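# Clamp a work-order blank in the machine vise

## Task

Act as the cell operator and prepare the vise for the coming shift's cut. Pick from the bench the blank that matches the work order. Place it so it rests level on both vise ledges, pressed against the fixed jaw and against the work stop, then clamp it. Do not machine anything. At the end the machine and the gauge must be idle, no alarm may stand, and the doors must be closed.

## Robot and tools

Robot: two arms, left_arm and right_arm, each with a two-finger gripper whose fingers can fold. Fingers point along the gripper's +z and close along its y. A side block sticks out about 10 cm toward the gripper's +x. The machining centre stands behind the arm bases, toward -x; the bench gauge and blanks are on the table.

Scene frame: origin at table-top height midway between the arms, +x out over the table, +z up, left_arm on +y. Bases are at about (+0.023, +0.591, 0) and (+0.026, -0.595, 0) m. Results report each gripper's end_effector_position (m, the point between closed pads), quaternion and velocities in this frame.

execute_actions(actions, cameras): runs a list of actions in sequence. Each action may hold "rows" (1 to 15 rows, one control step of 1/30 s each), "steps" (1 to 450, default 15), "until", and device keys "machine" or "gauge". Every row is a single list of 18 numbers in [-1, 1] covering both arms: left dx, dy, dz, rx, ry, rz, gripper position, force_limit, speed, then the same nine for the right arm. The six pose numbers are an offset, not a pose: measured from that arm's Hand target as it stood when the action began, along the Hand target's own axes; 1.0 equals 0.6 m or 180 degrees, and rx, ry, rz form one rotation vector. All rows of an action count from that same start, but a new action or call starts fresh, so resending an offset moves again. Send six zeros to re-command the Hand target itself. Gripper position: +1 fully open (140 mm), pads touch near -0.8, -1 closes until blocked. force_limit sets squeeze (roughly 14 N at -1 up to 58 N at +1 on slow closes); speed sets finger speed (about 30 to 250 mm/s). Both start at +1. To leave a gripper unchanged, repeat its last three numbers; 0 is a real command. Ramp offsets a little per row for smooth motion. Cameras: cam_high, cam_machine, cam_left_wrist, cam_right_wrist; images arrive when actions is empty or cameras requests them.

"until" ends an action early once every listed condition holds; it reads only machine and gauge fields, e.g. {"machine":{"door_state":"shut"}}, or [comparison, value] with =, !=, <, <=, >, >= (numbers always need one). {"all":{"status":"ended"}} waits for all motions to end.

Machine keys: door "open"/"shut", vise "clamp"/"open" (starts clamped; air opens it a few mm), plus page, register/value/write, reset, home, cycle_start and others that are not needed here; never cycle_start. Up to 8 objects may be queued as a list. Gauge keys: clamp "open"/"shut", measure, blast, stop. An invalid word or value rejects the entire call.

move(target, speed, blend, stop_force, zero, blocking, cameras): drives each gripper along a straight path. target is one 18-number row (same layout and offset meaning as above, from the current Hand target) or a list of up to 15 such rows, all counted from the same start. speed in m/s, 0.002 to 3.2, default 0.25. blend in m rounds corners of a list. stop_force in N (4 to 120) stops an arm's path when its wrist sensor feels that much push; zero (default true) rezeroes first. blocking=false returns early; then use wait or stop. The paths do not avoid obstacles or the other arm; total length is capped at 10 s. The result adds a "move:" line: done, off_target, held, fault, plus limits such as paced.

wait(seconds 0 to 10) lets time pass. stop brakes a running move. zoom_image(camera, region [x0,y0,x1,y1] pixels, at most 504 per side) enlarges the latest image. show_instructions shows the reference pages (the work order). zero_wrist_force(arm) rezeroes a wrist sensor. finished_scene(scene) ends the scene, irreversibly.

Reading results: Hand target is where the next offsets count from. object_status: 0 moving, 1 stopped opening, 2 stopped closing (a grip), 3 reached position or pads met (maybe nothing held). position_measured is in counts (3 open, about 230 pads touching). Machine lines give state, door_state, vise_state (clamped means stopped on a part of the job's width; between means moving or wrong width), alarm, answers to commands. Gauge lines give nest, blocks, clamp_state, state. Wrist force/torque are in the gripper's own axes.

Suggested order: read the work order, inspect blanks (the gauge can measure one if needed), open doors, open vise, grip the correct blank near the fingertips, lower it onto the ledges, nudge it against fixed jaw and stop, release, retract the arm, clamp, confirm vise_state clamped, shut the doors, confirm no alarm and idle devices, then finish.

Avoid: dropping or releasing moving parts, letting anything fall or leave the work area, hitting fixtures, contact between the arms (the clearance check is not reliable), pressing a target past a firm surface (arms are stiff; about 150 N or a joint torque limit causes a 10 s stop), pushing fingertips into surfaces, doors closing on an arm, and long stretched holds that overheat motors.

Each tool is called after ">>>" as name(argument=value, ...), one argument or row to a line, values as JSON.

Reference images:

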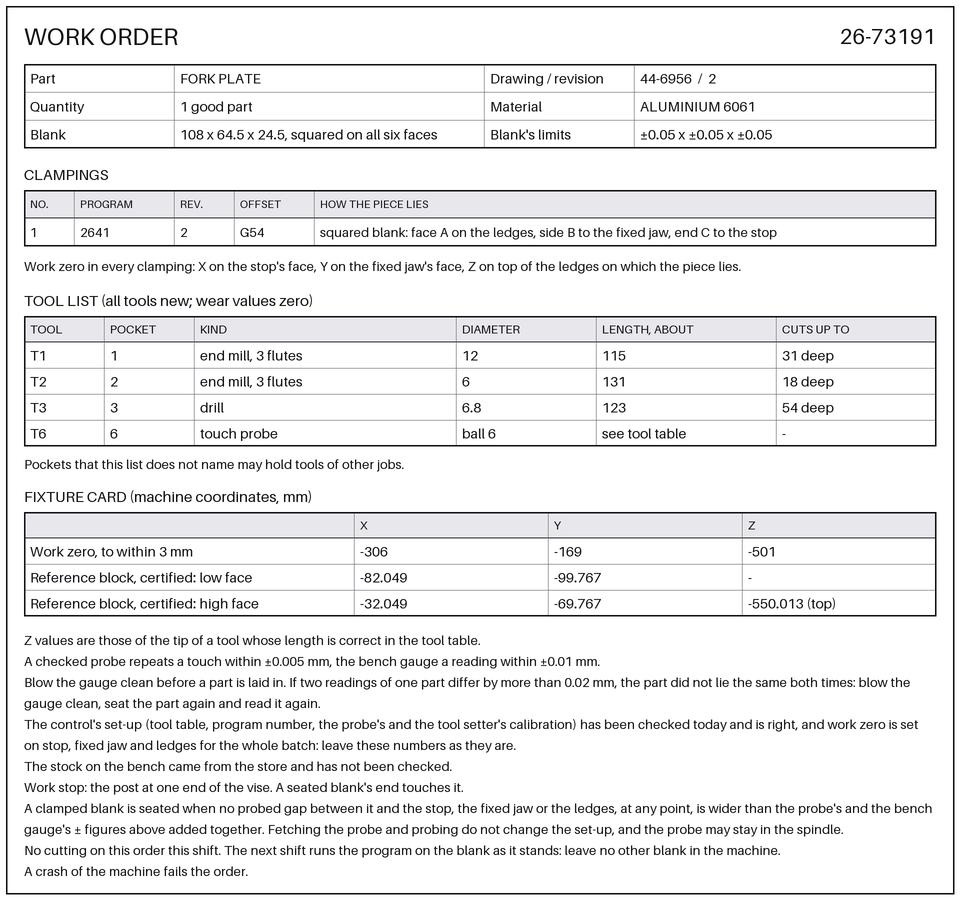

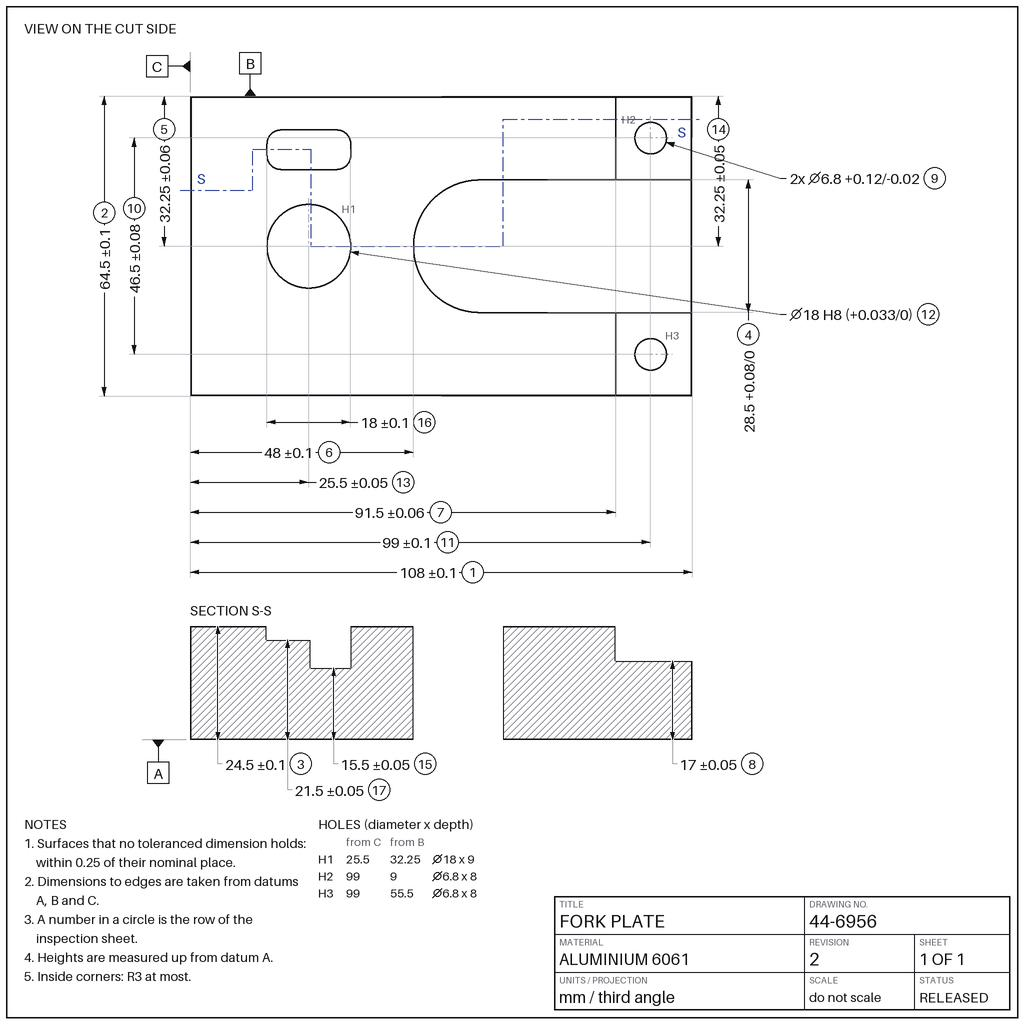

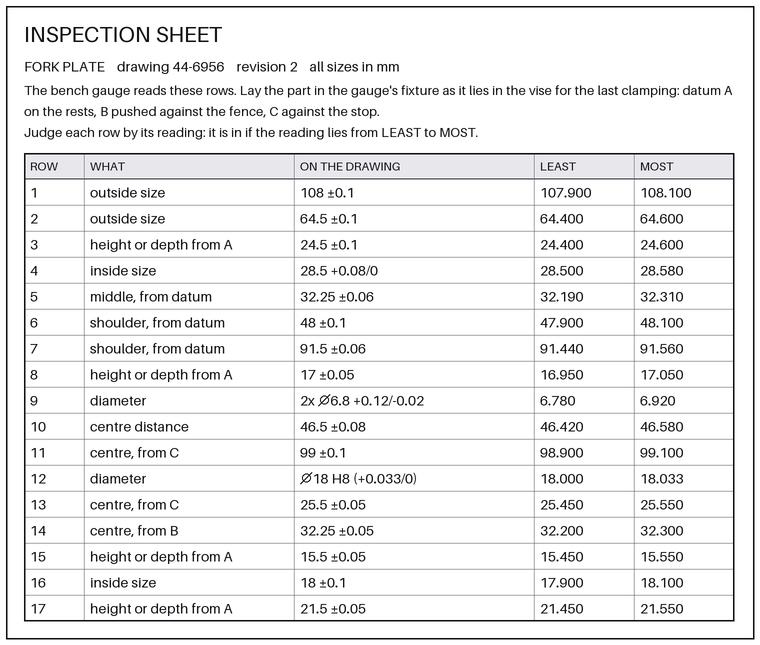

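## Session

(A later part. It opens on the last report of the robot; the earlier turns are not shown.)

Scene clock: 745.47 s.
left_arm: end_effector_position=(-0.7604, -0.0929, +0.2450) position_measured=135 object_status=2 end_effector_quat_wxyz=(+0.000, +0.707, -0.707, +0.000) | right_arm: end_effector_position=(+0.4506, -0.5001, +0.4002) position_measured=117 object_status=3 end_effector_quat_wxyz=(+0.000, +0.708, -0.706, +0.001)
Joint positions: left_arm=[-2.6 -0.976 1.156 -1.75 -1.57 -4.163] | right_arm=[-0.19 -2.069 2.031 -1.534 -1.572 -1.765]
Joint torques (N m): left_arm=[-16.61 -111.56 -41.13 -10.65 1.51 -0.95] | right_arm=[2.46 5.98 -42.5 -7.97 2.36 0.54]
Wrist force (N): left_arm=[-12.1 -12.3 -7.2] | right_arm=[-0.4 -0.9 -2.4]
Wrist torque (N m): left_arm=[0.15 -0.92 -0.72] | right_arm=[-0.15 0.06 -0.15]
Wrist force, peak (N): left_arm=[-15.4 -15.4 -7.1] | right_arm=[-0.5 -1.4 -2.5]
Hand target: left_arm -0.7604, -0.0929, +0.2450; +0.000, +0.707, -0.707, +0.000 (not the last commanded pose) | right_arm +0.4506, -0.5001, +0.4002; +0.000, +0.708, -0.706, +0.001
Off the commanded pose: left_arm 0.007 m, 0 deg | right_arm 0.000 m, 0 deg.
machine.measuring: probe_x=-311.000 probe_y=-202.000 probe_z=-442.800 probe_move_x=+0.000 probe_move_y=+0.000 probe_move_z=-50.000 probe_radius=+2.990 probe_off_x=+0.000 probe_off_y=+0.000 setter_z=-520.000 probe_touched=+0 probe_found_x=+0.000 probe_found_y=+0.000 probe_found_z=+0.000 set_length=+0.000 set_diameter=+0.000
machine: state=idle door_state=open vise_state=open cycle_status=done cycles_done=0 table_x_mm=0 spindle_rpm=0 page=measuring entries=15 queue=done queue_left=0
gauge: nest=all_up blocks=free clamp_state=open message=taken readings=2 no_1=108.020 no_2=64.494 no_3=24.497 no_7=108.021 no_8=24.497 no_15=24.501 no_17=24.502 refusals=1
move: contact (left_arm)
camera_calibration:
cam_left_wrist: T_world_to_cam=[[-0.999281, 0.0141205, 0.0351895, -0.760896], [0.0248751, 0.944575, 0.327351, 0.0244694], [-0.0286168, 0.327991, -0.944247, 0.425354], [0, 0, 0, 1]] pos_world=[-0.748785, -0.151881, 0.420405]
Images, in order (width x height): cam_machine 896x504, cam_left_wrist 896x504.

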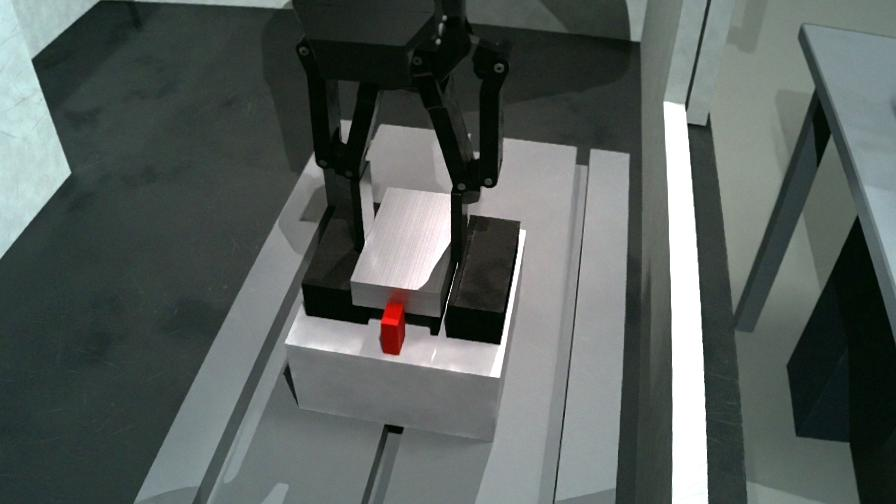

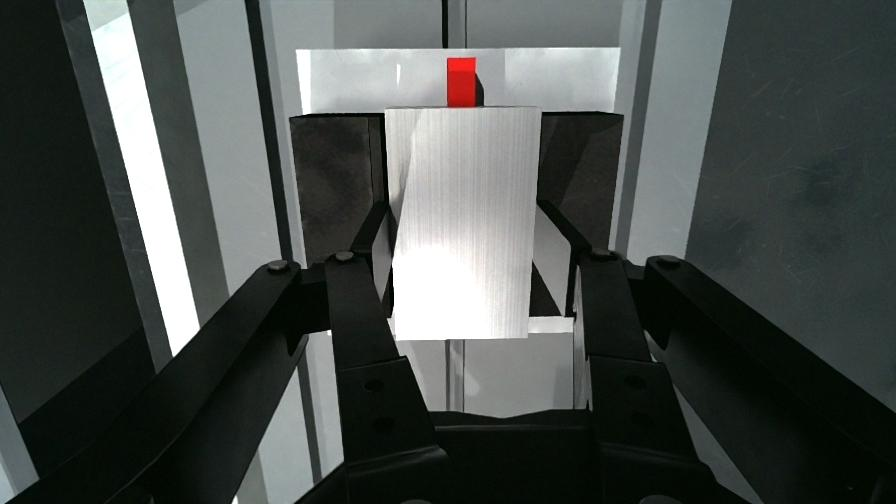

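>>> move(
  target=[
    [0,0,0,0,0,0,0.04,0,-1,0,0,0,0,0,0,0.10,0,-1],
    [0,0,-0.12,0,0,0,0.04,0,-1,0,0,0,0,0,0,0.10,0,-1],
  ],
  speed=0.1,
  cameras=["cam_machine","cam_left_wrist"],
)

>>> zoom_image(
  camera="cam_left_wrist",
  region=[300, 20, 640, 280],
)

>>> zoom_image(
  camera="cam_machine",
  region=[290, 180, 540, 380],
)

Scene clock: 761.50 s.
left_arm: end_effector_position=(-0.7605, -0.0929, +0.3171) position_measured=124 object_status=3 end_effector_quat_wxyz=(+0.000, +0.707, -0.707, +0.000) | right_arm: end_effector_position=(+0.4506, -0.5001, +0.4002) position_measured=117 object_status=3 end_effector_quat_wxyz=(+0.000, +0.708, -0.706, +0.001)
Joint positions: left_arm=[-2.6 -0.992 1.054 -1.633 -1.57 -4.163] | right_arm=[-0.19 -2.069 2.031 -1.534 -1.572 -1.765]
Joint torques (N m): left_arm=[-17.77 -100.72 -40.18 -7.05 2.44 -0.91] | right_arm=[1.75 5.96 -43.74 -8.09 2.63 1.08]
Wrist force (N): left_arm=[5.5 -2.2 1.0] | right_arm=[-0.3 -1.3 -1.9]
Wrist torque (N m): left_arm=[-0.26 -1.21 -0.31] | right_arm=[-0.24 0.05 -0.15]
Wrist force, peak (N): left_arm=[-12.2 -12.7 -7.4] | right_arm=[-0.6 -1.2 -2.6]
Hand target: left_arm -0.7605, -0.0929, +0.3170; +0.000, +0.707, -0.707, +0.000 | right_arm +0.4506, -0.5001, +0.4002; +0.000, +0.708, -0.706, +0.001
Off the commanded pose: left_arm 0.000 m, 0 deg | right_arm 0.000 m, 0 deg.
machine.measuring: probe_x=-311.000 probe_y=-202.000 probe_z=-442.800 probe_move_x=+0.000 probe_move_y=+0.000 probe_move_z=-50.000 probe_radius=+2.990 probe_off_x=+0.000 probe_off_y=+0.000 setter_z=-520.000 probe_touched=+0 probe_found_x=+0.000 probe_found_y=+0.000 probe_found_z=+0.000 set_length=+0.000 set_diameter=+0.000
machine: state=idle door_state=open vise_state=open cycle_status=done cycles_done=0 table_x_mm=0 spindle_rpm=0 page=measuring entries=15 queue=done queue_left=0
gauge: nest=all_up blocks=free clamp_state=open message=taken readings=2 no_1=108.020 no_2=64.494 no_3=24.497 no_7=108.021 no_8=24.497 no_15=24.501 no_17=24.502 refusals=1
move: done
camera_calibration:
cam_left_wrist: T_world_to_cam=[[-0.999276, 0.0141825, 0.035316, -0.763585], [0.0249724, 0.944605, 0.327257, 0.000960489], [-0.0287184, 0.327902, -0.944275, 0.493449], [0, 0, 0, 1]] pos_world=[-0.748885, -0.151881, 0.492604]
Images, in order (width x height): cam_machine 896x504, cam_left_wrist 896x504.

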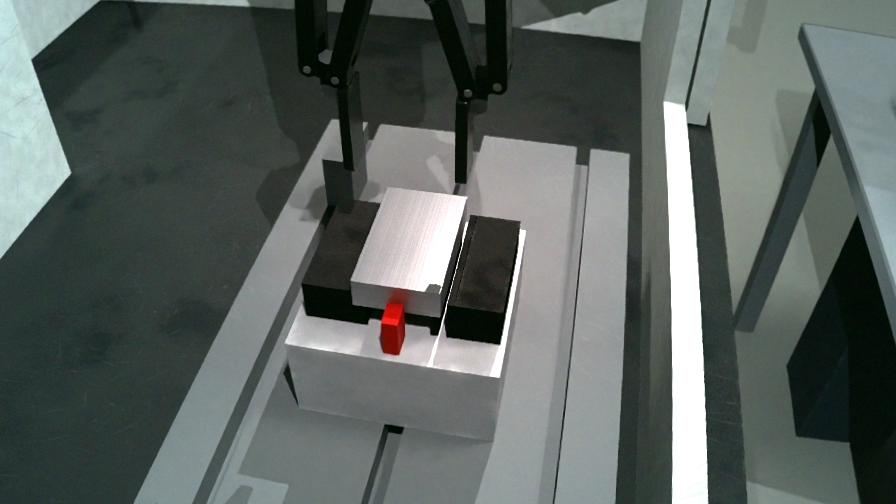

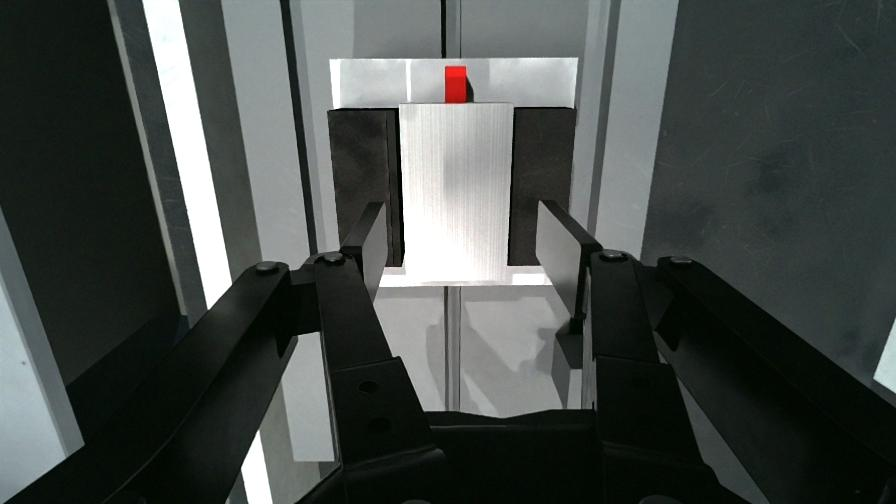

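Scaled by 1.482 from the camera's 896x504 image, which has a finer 1280x720 frame.

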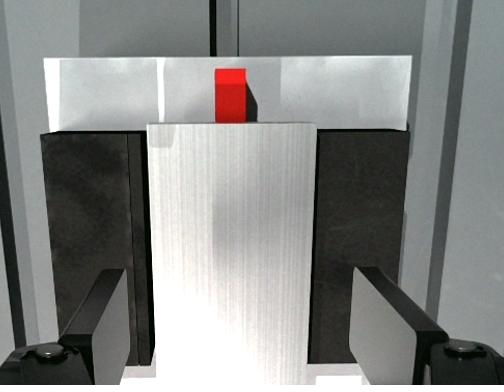

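Scaled by 2.016 from the camera's 896x504 image, which has a finer 1280x720 frame.

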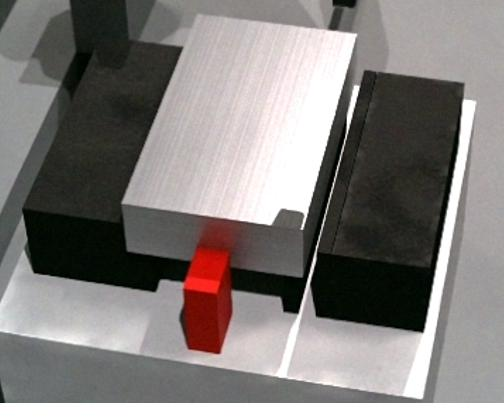

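>>> execute_actions(
  actions=[
    {"machine":{"vise":"clamp"},"steps":60,"until":{"machine":{"vise_state":["!=","between"]}}},
  ],
)

>>> move(
  target=[-0.0717,-0.984,-0.0217,0,0,0,0.04,0,-1,0,0,0,0,0,0,0.10,0,-1],
  speed=0.3,
  cameras=["cam_machine"],
)

>>> move(
  target=[-0.02,-0.37,0,0,0,0,0.04,0,-1,0,0,0,0,0,0,0.10,0,-1],
  speed=0.3,
  cameras=["cam_high"],
)

Scene clock: 770.77 s.
left_arm: end_effector_position=(-0.7605, -0.0929, +0.3170) position_measured=124 object_status=3 end_effector_quat_wxyz=(+0.000, +0.707, -0.707, +0.000) | right_arm: end_effector_position=(+0.4506, -0.5001, +0.4002) position_measured=117 object_status=3 end_effector_quat_wxyz=(+0.000, +0.708, -0.706, +0.001)
Joint positions: left_arm=[-2.6 -0.992 1.054 -1.633 -1.57 -4.163] | right_arm=[-0.19 -2.069 2.031 -1.534 -1.572 -1.765]
Joint torques (N m): left_arm=[-18.87 -101.2 -39.59 -3.43 2.44 0.7] | right_arm=[0.76 5.59 -41.83 -7.99 2.51 0.47]
Wrist force (N): left_arm=[5.5 -2.0 1.0] | right_arm=[-0.5 -0.9 -2.3]
Wrist torque (N m): left_arm=[-0.23 -1.20 -0.31] | right_arm=[-0.17 0.09 -0.15]
Wrist force, peak (N): left_arm=[5.9 -2.5 0.7] | right_arm=[-0.5 -1.1 -2.6]
Hand target: left_arm -0.7605, -0.0929, +0.3170; +0.000, +0.707, -0.707, +0.000 | right_arm +0.4506, -0.5001, +0.4002; +0.000, +0.708, -0.706, +0.001
Tool commands: left_gripper/position=+0.04 left_gripper/force_limit=+0.0 left_gripper/speed=-1.0 right_gripper/position=+0.1 right_gripper/force_limit=+0.0 right_gripper/speed=-1.0
Off the commanded pose: left_arm 0.000 m, 0 deg | right_arm 0.000 m, 0 deg.
machine.measuring: probe_x=-311.000 probe_y=-202.000 probe_z=-442.800 probe_move_x=+0.000 probe_move_y=+0.000 probe_move_z=-50.000 probe_radius=+2.990 probe_off_x=+0.000 probe_off_y=+0.000 setter_z=-520.000 probe_touched=+0 probe_found_x=+0.000 probe_found_y=+0.000 probe_found_z=+0.000 set_length=+0.000 set_diameter=+0.000
machine: state=idle door_state=open vise_state=between cycle_status=done cycles_done=0 table_x_mm=0 spindle_rpm=0 page=measuring entries=15 queue=running queue_left=0
gauge: nest=all_up blocks=free clamp_state=open message=taken readings=2 no_1=108.020 no_2=64.494 no_3=24.497 no_7=108.021 no_8=24.497 no_15=24.501 no_17=24.502 refusals=1

Scene clock: 773.23 s.
left_arm: end_effector_position=(-0.1701, -0.0497, +0.3305) position_measured=124 object_status=3 end_effector_quat_wxyz=(+0.000, +0.707, -0.707, +0.000) | right_arm: end_effector_position=(+0.4506, -0.5001, +0.4002) position_measured=117 object_status=3 end_effector_quat_wxyz=(+0.000, +0.708, -0.706, +0.001)
Joint positions: left_arm=[-2.135 -1.623 1.837 -1.784 -1.57 -3.699] | right_arm=[-0.19 -2.069 2.031 -1.534 -1.572 -1.765]
Joint torques (N m): left_arm=[16.17 -57.14 -57.91 -6.85 -4.24 0.78] | right_arm=[1.04 5.79 -42.11 -7.76 2.8 0.43]
Wrist force (N): left_arm=[5.2 -2.3 -0.8] | right_arm=[-0.4 -0.7 -2.0]
Wrist torque (N m): left_arm=[-0.26 -0.99 -0.19] | right_arm=[-0.11 0.06 -0.15]
Wrist force, peak (N): left_arm=[4.4 -6.7 -1.0] | right_arm=[-0.5 -1.0 -2.5]
Hand target: left_arm -0.1701, -0.0498, +0.3306; +0.000, +0.707, -0.707, +0.000 | right_arm +0.4506, -0.5001, +0.4002; +0.000, +0.708, -0.706, +0.001
Off the commanded pose: left_arm 0.000 m, 0 deg | right_arm 0.000 m, 0 deg.
machine.measuring: probe_x=-311.000 probe_y=-202.000 probe_z=-442.800 probe_move_x=+0.000 probe_move_y=+0.000 probe_move_z=-50.000 probe_radius=+2.990 probe_off_x=+0.000 probe_off_y=+0.000 setter_z=-520.000 probe_touched=+0 probe_found_x=+0.000 probe_found_y=+0.000 probe_found_z=+0.000 set_length=+0.000 set_diameter=+0.000
machine: state=idle door_state=open vise_state=clamped cycle_status=done cycles_done=0 table_x_mm=0 spindle_rpm=0 page=measuring entries=15 queue=done queue_left=0
gauge: nest=all_up blocks=free clamp_state=open message=taken readings=2 no_1=108.020 no_2=64.494 no_3=24.497 no_7=108.021 no_8=24.497 no_15=24.501 no_17=24.502 refusals=1
move: done
Images, in order (width x height): cam_machine 896x504.

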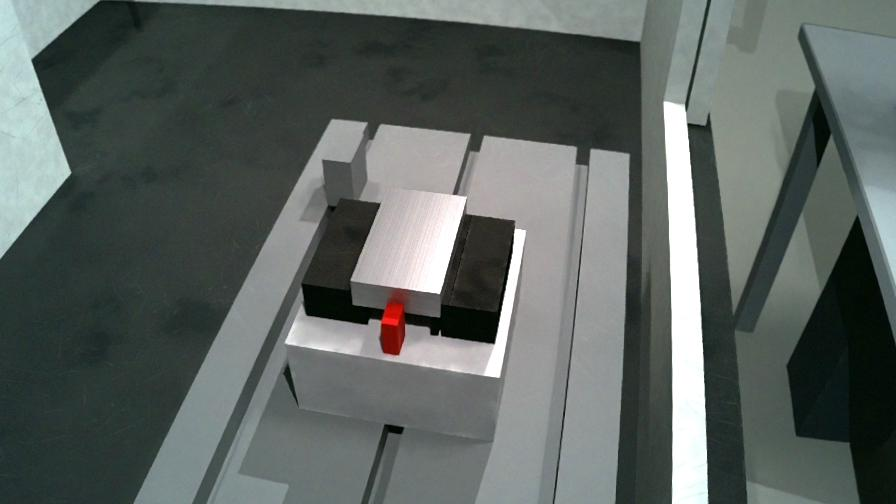

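Scene clock: 774.47 s.
left_arm: end_effector_position=(+0.0518, -0.0377, +0.3307) position_measured=124 object_status=3 end_effector_quat_wxyz=(+0.000, +0.707, -0.707, +0.000) | right_arm: end_effector_position=(+0.4506, -0.5001, +0.4002) position_measured=117 object_status=3 end_effector_quat_wxyz=(+0.000, +0.708, -0.706, +0.001)
Joint positions: left_arm=[-1.813 -1.693 1.9 -1.777 -1.57 -3.377] | right_arm=[-0.19 -2.069 2.031 -1.534 -1.572 -1.765]
Joint torques (N m): left_arm=[18.63 -40 -60.85 -6.76 -4.41 1.18] | right_arm=[1.6 4.67 -42.33 -7.71 2.73 0.53]
Wrist force (N): left_arm=[5.6 -2.6 -0.2] | right_arm=[-0.3 -0.8 -2.4]
Wrist torque (N m): left_arm=[-0.26 -1.11 -0.21] | right_arm=[-0.14 0.05 -0.15]
Wrist force, peak (N): left_arm=[5.2 -7.0 -0.4] | right_arm=[-0.4 -1.1 -2.5]
Hand target: left_arm +0.0519, -0.0378, +0.3308; +0.000, +0.707, -0.707, +0.000 | right_arm +0.4506, -0.5001, +0.4002; +0.000, +0.708, -0.706, +0.001
Off the commanded pose: left_arm 0.000 m, 0 deg | right_arm 0.000 m, 0 deg.
machine.measuring: probe_x=-311.000 probe_y=-202.000 probe_z=-442.800 probe_move_x=+0.000 probe_move_y=+0.000 probe_move_z=-50.000 probe_radius=+2.990 probe_off_x=+0.000 probe_off_y=+0.000 setter_z=-520.000 probe_touched=+0 probe_found_x=+0.000 probe_found_y=+0.000 probe_found_z=+0.000 set_length=+0.000 set_diameter=+0.000
machine: state=idle door_state=open vise_state=clamped cycle_status=done cycles_done=0 table_x_mm=0 spindle_rpm=0 page=measuring entries=15 queue=done queue_left=0
gauge: nest=all_up blocks=free clamp_state=open message=taken readings=2 no_1=108.020 no_2=64.494 no_3=24.497 no_7=108.021 no_8=24.497 no_15=24.501 no_17=24.502 refusals=1
move: done
Images, in order (width x height): cam_high 896x504.

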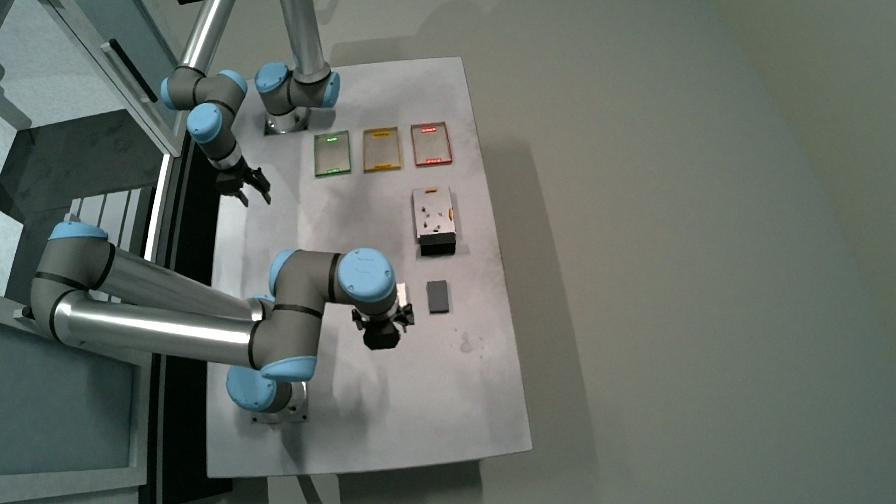

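>>> move(
  target=[0.0,-0.3,0,0,0,0,0.04,0,-1,0,0,0,0,0,0,0.10,0,-1],
  speed=0.3,
)

>>> execute_actions(
  actions=[
    {"machine":[{"door":"shut"},{"register":"probe_x","value":-190,"write":true},{"register":"probe_y","value":-186,"write":true},{"register":"probe_z","value":-488.8,"write":true},{"register":"probe_move_z","value":0,"write":true},{"register":"probe_move_x","value":-15,"write":true,"probe":true}],"steps":450,"until":{"machine":{"queue":["!=","running"]}}},
  ],
)

>>> execute_actions(
  actions=[
    {"machine":[{"register":"probe_y","value":-221,"write":true,"probe":true}],"steps":450,"until":{"machine":{"queue":["!=","running"]}}},
  ],
)

Scene clock: 798.77 s.
left_arm: end_effector_position=(+0.2318, -0.0378, +0.3310) position_measured=124 object_status=3 end_effector_quat_wxyz=(+0.000, +0.707, -0.707, +0.000) | right_arm: end_effector_position=(+0.4506, -0.5001, +0.4002) position_measured=117 object_status=3 end_effector_quat_wxyz=(+0.000, +0.708, -0.706, +0.001)
Joint positions: left_arm=[-1.524 -1.635 1.848 -1.783 -1.57 -3.088] | right_arm=[-0.19 -2.069 2.031 -1.534 -1.572 -1.765]
Joint torques (N m): left_arm=[17.88 -49.48 -38.65 -3.32 -4.3 1.3] | right_arm=[3.22 4.7 -42.68 -8.22 2.47 0.5]
Wrist force (N): left_arm=[5.0 -2.5 -0.5] | right_arm=[-0.5 -0.9 -2.2]
Wrist torque (N m): left_arm=[-0.26 -0.94 -0.23] | right_arm=[-0.15 0.09 -0.14]
Wrist force, peak (N): left_arm=[5.1 -7.0 -0.7] | right_arm=[-0.6 -1.2 -2.5]
Hand target: left_arm +0.2319, -0.0377, +0.3309; +0.000, +0.707, -0.707, +0.000 | right_arm +0.4506, -0.5001, +0.4002; +0.000, +0.708, -0.706, +0.001
Off the commanded pose: left_arm 0.000 m, 0 deg | right_arm 0.000 m, 0 deg.
machine.measuring: probe_x=-311.000 probe_y=-202.000 probe_z=-442.800 probe_move_x=+0.000 probe_move_y=+0.000 probe_move_z=-50.000 probe_radius=+2.990 probe_off_x=+0.000 probe_off_y=+0.000 setter_z=-520.000 probe_touched=+0 probe_found_x=+0.000 probe_found_y=+0.000 probe_found_z=+0.000 set_length=+0.000 set_diameter=+0.000
machine: state=idle door_state=open vise_state=clamped cycle_status=done cycles_done=0 table_x_mm=0 spindle_rpm=0 page=measuring entries=15 queue=done queue_left=0
gauge: nest=all_up blocks=free clamp_state=open message=taken readings=2 no_1=108.020 no_2=64.494 no_3=24.497 no_7=108.021 no_8=24.497 no_15=24.501 no_17=24.502 refusals=1
move: done

Scene clock: 808.30 s.
left_arm: end_effector_position=(+0.2319, -0.0377, +0.3309) position_measured=124 object_status=3 end_effector_quat_wxyz=(+0.000, +0.707, -0.707, +0.000) | right_arm: end_effector_position=(+0.4506, -0.5001, +0.4002) position_measured=117 object_status=3 end_effector_quat_wxyz=(+0.000, +0.708, -0.706, +0.001)
Joint positions: left_arm=[-1.524 -1.635 1.848 -1.783 -1.57 -3.088] | right_arm=[-0.19 -2.069 2.031 -1.534 -1.572 -1.765]
Joint torques (N m): left_arm=[21.03 -59.69 -38.63 -2.95 -4.17 1.68] | right_arm=[1.86 5.73 -42.47 -7.98 2.52 0.58]
Wrist force (N): left_arm=[5.0 -2.5 -0.6] | right_arm=[-0.2 -0.9 -2.1]
Wrist torque (N m): left_arm=[-0.26 -0.93 -0.25] | right_arm=[-0.16 0.03 -0.15]
Wrist force, peak (N): left_arm=[5.6 -2.5 -0.7] | right_arm=[-0.5 -1.5 -2.4]
Hand target: left_arm +0.2319, -0.0377, +0.3309; +0.000, +0.707, -0.707, +0.000 | right_arm +0.4506, -0.5001, +0.4002; +0.000, +0.708, -0.706, +0.001
Tool commands: left_gripper/position=+0.04 left_gripper/force_limit=+0.0 left_gripper/speed=-1.0 right_gripper/position=+0.1 right_gripper/force_limit=+0.0 right_gripper/speed=-1.0
Off the commanded pose: left_arm 0.000 m, 0 deg | right_arm 0.000 m, 0 deg.
machine.measuring: probe_x=-190.000 probe_y=-186.000 probe_z=-488.800 probe_move_x=-15.000 probe_move_y=+0.000 probe_move_z=+0.000 probe_radius=+2.990 probe_off_x=+0.000 probe_off_y=+0.000 setter_z=-520.000 probe_touched=+1 probe_found_x=-199.975 probe_found_y=-186.000 probe_found_z=-488.800 set_length=+0.000 set_diameter=+0.000
machine: state=idle door_state=shut vise_state=clamped cycle_status=done cycles_done=0 table_x_mm=0 spindle_rpm=0 page=measuring entries=21 queue=done queue_left=0
gauge: nest=all_up blocks=free clamp_state=open message=taken readings=2 no_1=108.020 no_2=64.494 no_3=24.497 no_7=108.021 no_8=24.497 no_15=24.501 no_17=24.502 refusals=1

Scene clock: 815.60 s.
left_arm: end_effector_position=(+0.2319, -0.0377, +0.3309) position_measured=124 object_status=3 end_effector_quat_wxyz=(+0.000, +0.707, -0.707, +0.000) | right_arm: end_effector_position=(+0.4506, -0.5001, +0.4002) position_measured=117 object_status=3 end_effector_quat_wxyz=(+0.000, +0.708, -0.706, +0.001)
Joint positions: left_arm=[-1.524 -1.635 1.848 -1.783 -1.57 -3.088] | right_arm=[-0.19 -2.069 2.031 -1.534 -1.572 -1.765]
Joint torques (N m): left_arm=[21.21 -59.94 -38.85 -3.03 -4.1 1.59] | right_arm=[2.33 6.7 -43.32 -7.91 2.67 0.5]
Wrist force (N): left_arm=[5.2 -2.4 -0.7] | right_arm=[-0.5 -1.1 -2.0]
Wrist torque (N m): left_arm=[-0.26 -0.98 -0.26] | right_arm=[-0.19 0.08 -0.15]
Wrist force, peak (N): left_arm=[5.4 -2.9 -0.6] | right_arm=[-0.4 -1.2 -2.5]
Hand target: left_arm +0.2319, -0.0377, +0.3309; +0.000, +0.707, -0.707, +0.000 | right_arm +0.4506, -0.5001, +0.4002; +0.000, +0.708, -0.706, +0.001
Tool commands: left_gripper/position=+0.04 left_gripper/force_limit=+0.0 left_gripper/speed=-1.0 right_gripper/position=+0.1 right_gripper/force_limit=+0.0 right_gripper/speed=-1.0
Off the commanded pose: left_arm 0.000 m, 0 deg | right_arm 0.000 m, 0 deg.
machine.measuring: probe_x=-190.000 probe_y=-221.000 probe_z=-488.800 probe_move_x=-15.000 probe_move_y=+0.000 probe_move_z=+0.000 probe_radius=+2.990 probe_off_x=+0.000 probe_off_y=+0.000 setter_z=-520.000 probe_touched=+1 probe_found_x=-199.977 probe_found_y=-221.000 probe_found_z=-488.800 set_length=+0.000 set_diameter=+0.000
machine: state=idle door_state=shut vise_state=clamped cycle_status=done cycles_done=0 table_x_mm=0 spindle_rpm=0 page=measuring entries=23 queue=done queue_left=0
gauge: nest=all_up blocks=free clamp_state=open message=taken readings=2 no_1=108.020 no_2=64.494 no_3=24.497 no_7=108.021 no_8=24.497 no_15=24.501 no_17=24.502 refusals=1

>>> execute_actions(
  actions=[
    {"machine":[{"register":"probe_move_x","value":0,"write":true},{"register":"probe_move_z","value":-12,"write":true},{"register":"probe_z","value":-471,"write":true},{"register":"probe_y","value":-228,"write":true},{"register":"probe_x","value":-206,"write":true,"probe":true}],"steps":450,"until":{"machine":{"queue":["!=","running"]}}},
  ],
)

>>> execute_actions(
  actions=[
    {"machine":[{"register":"probe_y","value":-178,"write":true,"probe":true}],"steps":450,"until":{"machine":{"queue":["!=","running"]}}},
  ],
)

>>> execute_actions(
  actions=[
    {"machine":[{"register":"probe_x","value":-302,"write":true,"probe":true}],"steps":450,"until":{"machine":{"queue":["!=","running"]}}},
  ],
)

>>> execute_actions(
  actions=[
    {"machine":[{"register":"probe_y","value":-228,"write":true,"probe":true}],"steps":450,"until":{"machine":{"queue":["!=","running"]}}},
  ],
)

>>> execute_actions(
  actions=[
    {"machine":[{"register":"probe_move_z","value":0,"write":true},{"register":"probe_move_y","value":15,"write":true},{"register":"probe_z","value":-488.5,"write":true},{"register":"probe_y","value":-246,"write":true,"probe":true}],"steps":450,"until":{"machine":{"queue":["!=","running"]}}},
  ],
)

>>> execute_actions(
  actions=[
    {"machine":[{"register":"probe_x","value":-206,"write":true,"probe":true}],"steps":450,"until":{"machine":{"queue":["!=","running"]}}},
  ],
)

Scene clock: 833.93 s.
left_arm: end_effector_position=(+0.2319, -0.0377, +0.3309) position_measured=124 object_status=3 end_effector_quat_wxyz=(+0.000, +0.707, -0.707, +0.000) | right_arm: end_effector_position=(+0.4506, -0.5001, +0.4002) position_measured=117 object_status=3 end_effector_quat_wxyz=(+0.000, +0.708, -0.706, +0.001)
Joint positions: left_arm=[-1.524 -1.635 1.848 -1.783 -1.57 -3.088] | right_arm=[-0.19 -2.069 2.031 -1.534 -1.572 -1.765]
Joint torques (N m): left_arm=[21.32 -60.32 -39.66 -3.27 -4.29 1.43] | right_arm=[0.62 4.1 -42.18 -8.2 2.67 0.26]
Wrist force (N): left_arm=[5.4 -2.4 -0.7] | right_arm=[-0.3 -1.2 -2.3]
Wrist torque (N m): left_arm=[-0.26 -1.02 -0.25] | right_arm=[-0.21 0.05 -0.15]
Wrist force, peak (N): left_arm=[5.6 -2.6 -0.8] | right_arm=[-0.6 -1.0 -2.6]
Hand target: left_arm +0.2319, -0.0377, +0.3309; +0.000, +0.707, -0.707, +0.000 | right_arm +0.4506, -0.5001, +0.4002; +0.000, +0.708, -0.706, +0.001
Tool commands: left_gripper/position=+0.04 left_gripper/force_limit=+0.0 left_gripper/speed=-1.0 right_gripper/position=+0.1 right_gripper/force_limit=+0.0 right_gripper/speed=-1.0
Off the commanded pose: left_arm 0.000 m, 0 deg | right_arm 0.000 m, 0 deg.
machine.measuring: probe_x=-206.000 probe_y=-228.000 probe_z=-471.000 probe_move_x=+0.000 probe_move_y=+0.000 probe_move_z=-12.000 probe_radius=+2.990 probe_off_x=+0.000 probe_off_y=+0.000 setter_z=-520.000 probe_touched=+1 probe_found_x=-206.000 probe_found_y=-228.000 probe_found_z=-478.300 set_length=+0.000 set_diameter=+0.000
machine: state=idle door_state=shut vise_state=clamped cycle_status=done cycles_done=0 table_x_mm=0 spindle_rpm=0 page=measuring entries=29 queue=done queue_left=0
gauge: nest=all_up blocks=free clamp_state=open message=taken readings=2 no_1=108.020 no_2=64.494 no_3=24.497 no_7=108.021 no_8=24.497 no_15=24.501 no_17=24.502 refusals=1

Scene clock: 840.80 s.
left_arm: end_effector_position=(+0.2319, -0.0377, +0.3309) position_measured=124 object_status=3 end_effector_quat_wxyz=(+0.000, +0.707, -0.707, +0.000) | right_arm: end_effector_position=(+0.4506, -0.5001, +0.4002) position_measured=117 object_status=3 end_effector_quat_wxyz=(+0.000, +0.708, -0.706, +0.001)
Joint positions: left_arm=[-1.524 -1.635 1.848 -1.783 -1.57 -3.088] | right_arm=[-0.19 -2.069 2.031 -1.534 -1.572 -1.765]
Joint torques (N m): left_arm=[19.55 -59.32 -38.89 -2.98 -4.44 1.33] | right_arm=[3.31 6.3 -42.61 -8.12 2.54 0.51]
Wrist force (N): left_arm=[5.1 -2.4 -0.5] | right_arm=[-0.3 -1.2 -2.1]
Wrist torque (N m): left_arm=[-0.25 -0.95 -0.25] | right_arm=[-0.21 0.04 -0.15]
Wrist force, peak (N): left_arm=[5.6 -2.8 -0.5] | right_arm=[-0.5 -1.1 -2.6]
Hand target: left_arm +0.2319, -0.0377, +0.3309; +0.000, +0.707, -0.707, +0.000 | right_arm +0.4506, -0.5001, +0.4002; +0.000, +0.708, -0.706, +0.001
Tool commands: left_gripper/position=+0.04 left_gripper/force_limit=+0.0 left_gripper/speed=-1.0 right_gripper/position=+0.1 right_gripper/force_limit=+0.0 right_gripper/speed=-1.0
Off the commanded pose: left_arm 0.000 m, 0 deg | right_arm 0.000 m, 0 deg.
machine.measuring: probe_x=-206.000 probe_y=-178.000 probe_z=-471.000 probe_move_x=+0.000 probe_move_y=+0.000 probe_move_z=-12.000 probe_radius=+2.990 probe_off_x=+0.000 probe_off_y=+0.000 setter_z=-520.000 probe_touched=+1 probe_found_x=-206.000 probe_found_y=-178.000 probe_found_z=-478.301 set_length=+0.000 set_diameter=+0.000
machine: state=idle door_state=shut vise_state=clamped cycle_status=done cycles_done=0 table_x_mm=0 spindle_rpm=0 page=measuring entries=31 queue=done queue_left=0
gauge: nest=all_up blocks=free clamp_state=open message=taken readings=2 no_1=108.020 no_2=64.494 no_3=24.497 no_7=108.021 no_8=24.497 no_15=24.501 no_17=24.502 refusals=1

Scene clock: 847.87 s.
left_arm: end_effector_position=(+0.2319, -0.0377, +0.3309) position_measured=124 object_status=3 end_effector_quat_wxyz=(+0.000, +0.707, -0.707, +0.000) | right_arm: end_effector_position=(+0.4506, -0.5001, +0.4002) position_measured=117 object_status=3 end_effector_quat_wxyz=(+0.000, +0.708, -0.706, +0.001)
Joint positions: left_arm=[-1.524 -1.635 1.848 -1.783 -1.57 -3.088] | right_arm=[-0.19 -2.069 2.031 -1.534 -1.572 -1.765]
Joint torques (N m): left_arm=[19.14 -59.54 -39.12 -3.18 -4.36 1.29] | right_arm=[1.69 6.67 -41.88 -7.9 2.81 0.54]
Wrist force (N): left_arm=[5.1 -2.7 -0.9] | right_arm=[-0.4 -0.8 -2.0]
Wrist torque (N m): left_arm=[-0.31 -0.96 -0.25] | right_arm=[-0.13 0.07 -0.15]
Wrist force, peak (N): left_arm=[5.4 -2.8 -0.6] | right_arm=[-0.7 -1.3 -2.4]
Hand target: left_arm +0.2319, -0.0377, +0.3309; +0.000, +0.707, -0.707, +0.000 | right_arm +0.4506, -0.5001, +0.4002; +0.000, +0.708, -0.706, +0.001
Tool commands: left_gripper/position=+0.04 left_gripper/force_limit=+0.0 left_gripper/speed=-1.0 right_gripper/position=+0.1 right_gripper/force_limit=+0.0 right_gripper/speed=-1.0
Off the commanded pose: left_arm 0.000 m, 0 deg | right_arm 0.000 m, 0 deg.
machine.measuring: probe_x=-302.000 probe_y=-178.000 probe_z=-471.000 probe_move_x=+0.000 probe_move_y=+0.000 probe_move_z=-12.000 probe_radius=+2.990 probe_off_x=+0.000 probe_off_y=+0.000 setter_z=-520.000 probe_touched=+1 probe_found_x=-302.000 probe_found_y=-178.000 probe_found_z=-478.301 set_length=+0.000 set_diameter=+0.000
machine: state=idle door_state=shut vise_state=clamped cycle_status=done cycles_done=0 table_x_mm=0 spindle_rpm=0 page=measuring entries=33 queue=done queue_left=0
gauge: nest=all_up blocks=free clamp_state=open message=taken readings=2 no_1=108.020 no_2=64.494 no_3=24.497 no_7=108.021 no_8=24.497 no_15=24.501 no_17=24.502 refusals=1

Scene clock: 855.13 s.
left_arm: end_effector_position=(+0.2319, -0.0377, +0.3309) position_measured=124 object_status=3 end_effector_quat_wxyz=(+0.000, +0.707, -0.707, +0.000) | right_arm: end_effector_position=(+0.4506, -0.5001, +0.4002) position_measured=117 object_status=3 end_effector_quat_wxyz=(+0.000, +0.708, -0.706, +0.001)
Joint positions: left_arm=[-1.524 -1.635 1.848 -1.783 -1.57 -3.088] | right_arm=[-0.19 -2.069 2.031 -1.534 -1.572 -1.765]
Joint torques (N m): left_arm=[19.86 -60.38 -39.45 -3.24 -4.39 1.11] | right_arm=[1.52 5.92 -42.5 -7.91 2.73 0.88]
Wrist force (N): left_arm=[5.1 -2.3 -0.6] | right_arm=[-0.6 -0.9 -2.1]
Wrist torque (N m): left_arm=[-0.22 -0.95 -0.25] | right_arm=[-0.15 0.10 -0.15]
Wrist force, peak (N): left_arm=[5.4 -2.7 -0.8] | right_arm=[-0.3 -1.1 -2.5]
Hand target: left_arm +0.2319, -0.0377, +0.3309; +0.000, +0.707, -0.707, +0.000 | right_arm +0.4506, -0.5001, +0.4002; +0.000, +0.708, -0.706, +0.001
Tool commands: left_gripper/position=+0.04 left_gripper/force_limit=+0.0 left_gripper/speed=-1.0 right_gripper/position=+0.1 right_gripper/force_limit=+0.0 right_gripper/speed=-1.0
Off the commanded pose: left_arm 0.000 m, 0 deg | right_arm 0.000 m, 0 deg.
machine.measuring: probe_x=-302.000 probe_y=-228.000 probe_z=-471.000 probe_move_x=+0.000 probe_move_y=+0.000 probe_move_z=-12.000 probe_radius=+2.990 probe_off_x=+0.000 probe_off_y=+0.000 setter_z=-520.000 probe_touched=+1 probe_found_x=-302.000 probe_found_y=-228.000 probe_found_z=-478.298 set_length=+0.000 set_diameter=+0.000
machine: state=idle door_state=shut vise_state=clamped cycle_status=done cycles_done=0 table_x_mm=0 spindle_rpm=0 page=measuring entries=35 queue=done queue_left=0
gauge: nest=all_up blocks=free clamp_state=open message=taken readings=2 no_1=108.020 no_2=64.494 no_3=24.497 no_7=108.021 no_8=24.497 no_15=24.501 no_17=24.502 refusals=1

Scene clock: 863.43 s.
left_arm: end_effector_position=(+0.2319, -0.0377, +0.3309) position_measured=124 object_status=3 end_effector_quat_wxyz=(+0.000, +0.707, -0.707, +0.000) | right_arm: end_effector_position=(+0.4506, -0.5001, +0.4002) position_measured=117 object_status=3 end_effector_quat_wxyz=(+0.000, +0.708, -0.706, +0.001)
Joint positions: left_arm=[-1.524 -1.635 1.848 -1.783 -1.57 -3.088] | right_arm=[-0.19 -2.069 2.031 -1.534 -1.572 -1.765]
Joint torques (N m): left_arm=[20.04 -60.11 -39.38 -3.29 -4.32 0.99] | right_arm=[2.64 7.24 -42.62 -8.07 2.64 0.73]
Wrist force (N): left_arm=[5.0 -2.3 -0.5] | right_arm=[-0.5 -1.2 -1.9]
Wrist torque (N m): left_arm=[-0.23 -0.94 -0.25] | right_arm=[-0.22 0.10 -0.15]
Wrist force, peak (N): left_arm=[5.6 -2.4 -0.9] | right_arm=[-0.2 -0.9 -2.6]
Hand target: left_arm +0.2319, -0.0377, +0.3309; +0.000, +0.707, -0.707, +0.000 | right_arm +0.4506, -0.5001, +0.4002; +0.000, +0.708, -0.706, +0.001
Tool commands: left_gripper/position=+0.04 left_gripper/force_limit=+0.0 left_gripper/speed=-1.0 right_gripper/position=+0.1 right_gripper/force_limit=+0.0 right_gripper/speed=-1.0
Off the commanded pose: left_arm 0.000 m, 0 deg | right_arm 0.000 m, 0 deg.
machine.measuring: probe_x=-302.000 probe_y=-246.000 probe_z=-488.500 probe_move_x=+0.000 probe_move_y=+15.000 probe_move_z=+0.000 probe_radius=+2.990 probe_off_x=+0.000 probe_off_y=+0.000 setter_z=-520.000 probe_touched=+1 probe_found_x=-302.000 probe_found_y=-235.241 probe_found_z=-488.500 set_length=+0.000 set_diameter=+0.000
machine: state=idle door_state=shut vise_state=clamped cycle_status=done cycles_done=0 table_x_mm=0 spindle_rpm=0 page=measuring entries=40 queue=done queue_left=0
gauge: nest=all_up blocks=free clamp_state=open message=taken readings=2 no_1=108.020 no_2=64.494 no_3=24.497 no_7=108.021 no_8=24.497 no_15=24.501 no_17=24.502 refusals=1

Scene clock: 870.97 s.
left_arm: end_effector_position=(+0.2319, -0.0377, +0.3309) position_measured=124 object_status=3 end_effector_quat_wxyz=(+0.000, +0.707, -0.707, +0.000) | right_arm: end_effector_position=(+0.4506, -0.5001, +0.4002) position_measured=117 object_status=3 end_effector_quat_wxyz=(+0.000, +0.708, -0.706, +0.001)
Joint positions: left_arm=[-1.524 -1.635 1.848 -1.783 -1.57 -3.088] | right_arm=[-0.19 -2.069 2.031 -1.534 -1.572 -1.765]
Joint torques (N m): left_arm=[19.28 -60.54 -39.35 -3.09 -4.27 0.98] | right_arm=[1.97 3.96 -41.89 -8.01 2.89 0.61]
Wrist force (N): left_arm=[5.2 -2.4 -0.5] | right_arm=[-0.4 -1.3 -1.9]
Wrist torque (N m): left_arm=[-0.25 -0.97 -0.25] | right_arm=[-0.23 0.06 -0.15]
Wrist force, peak (N): left_arm=[5.6 -2.4 -0.5] | right_arm=[-0.6 -1.0 -2.5]
Hand target: left_arm +0.2319, -0.0377, +0.3309; +0.000, +0.707, -0.707, +0.000 | right_arm +0.4506, -0.5001, +0.4002; +0.000, +0.708, -0.706, +0.001
Tool commands: left_gripper/position=+0.04 left_gripper/force_limit=+0.0 left_gripper/speed=-1.0 right_gripper/position=+0.1 right_gripper/force_limit=+0.0 right_gripper/speed=-1.0
Off the commanded pose: left_arm 0.000 m, 0 deg | right_arm 0.000 m, 0 deg.
machine.measuring: probe_x=-206.000 probe_y=-246.000 probe_z=-488.500 probe_move_x=+0.000 probe_move_y=+15.000 probe_move_z=+0.000 probe_radius=+2.990 probe_off_x=+0.000 probe_off_y=+0.000 setter_z=-520.000 probe_touched=+1 probe_found_x=-206.000 probe_found_y=-235.239 probe_found_z=-488.500 set_length=+0.000 set_diameter=+0.000
machine: state=idle door_state=shut vise_state=clamped cycle_status=done cycles_done=0 table_x_mm=0 spindle_rpm=0 page=measuring entries=42 queue=done queue_left=0
gauge: nest=all_up blocks=free clamp_state=open message=taken readings=2 no_1=108.020 no_2=64.494 no_3=24.497 no_7=108.021 no_8=24.497 no_15=24.501 no_17=24.502 refusals=1

>>> finished_scene(
  scene=1,
)

The scene is finished: the task was done.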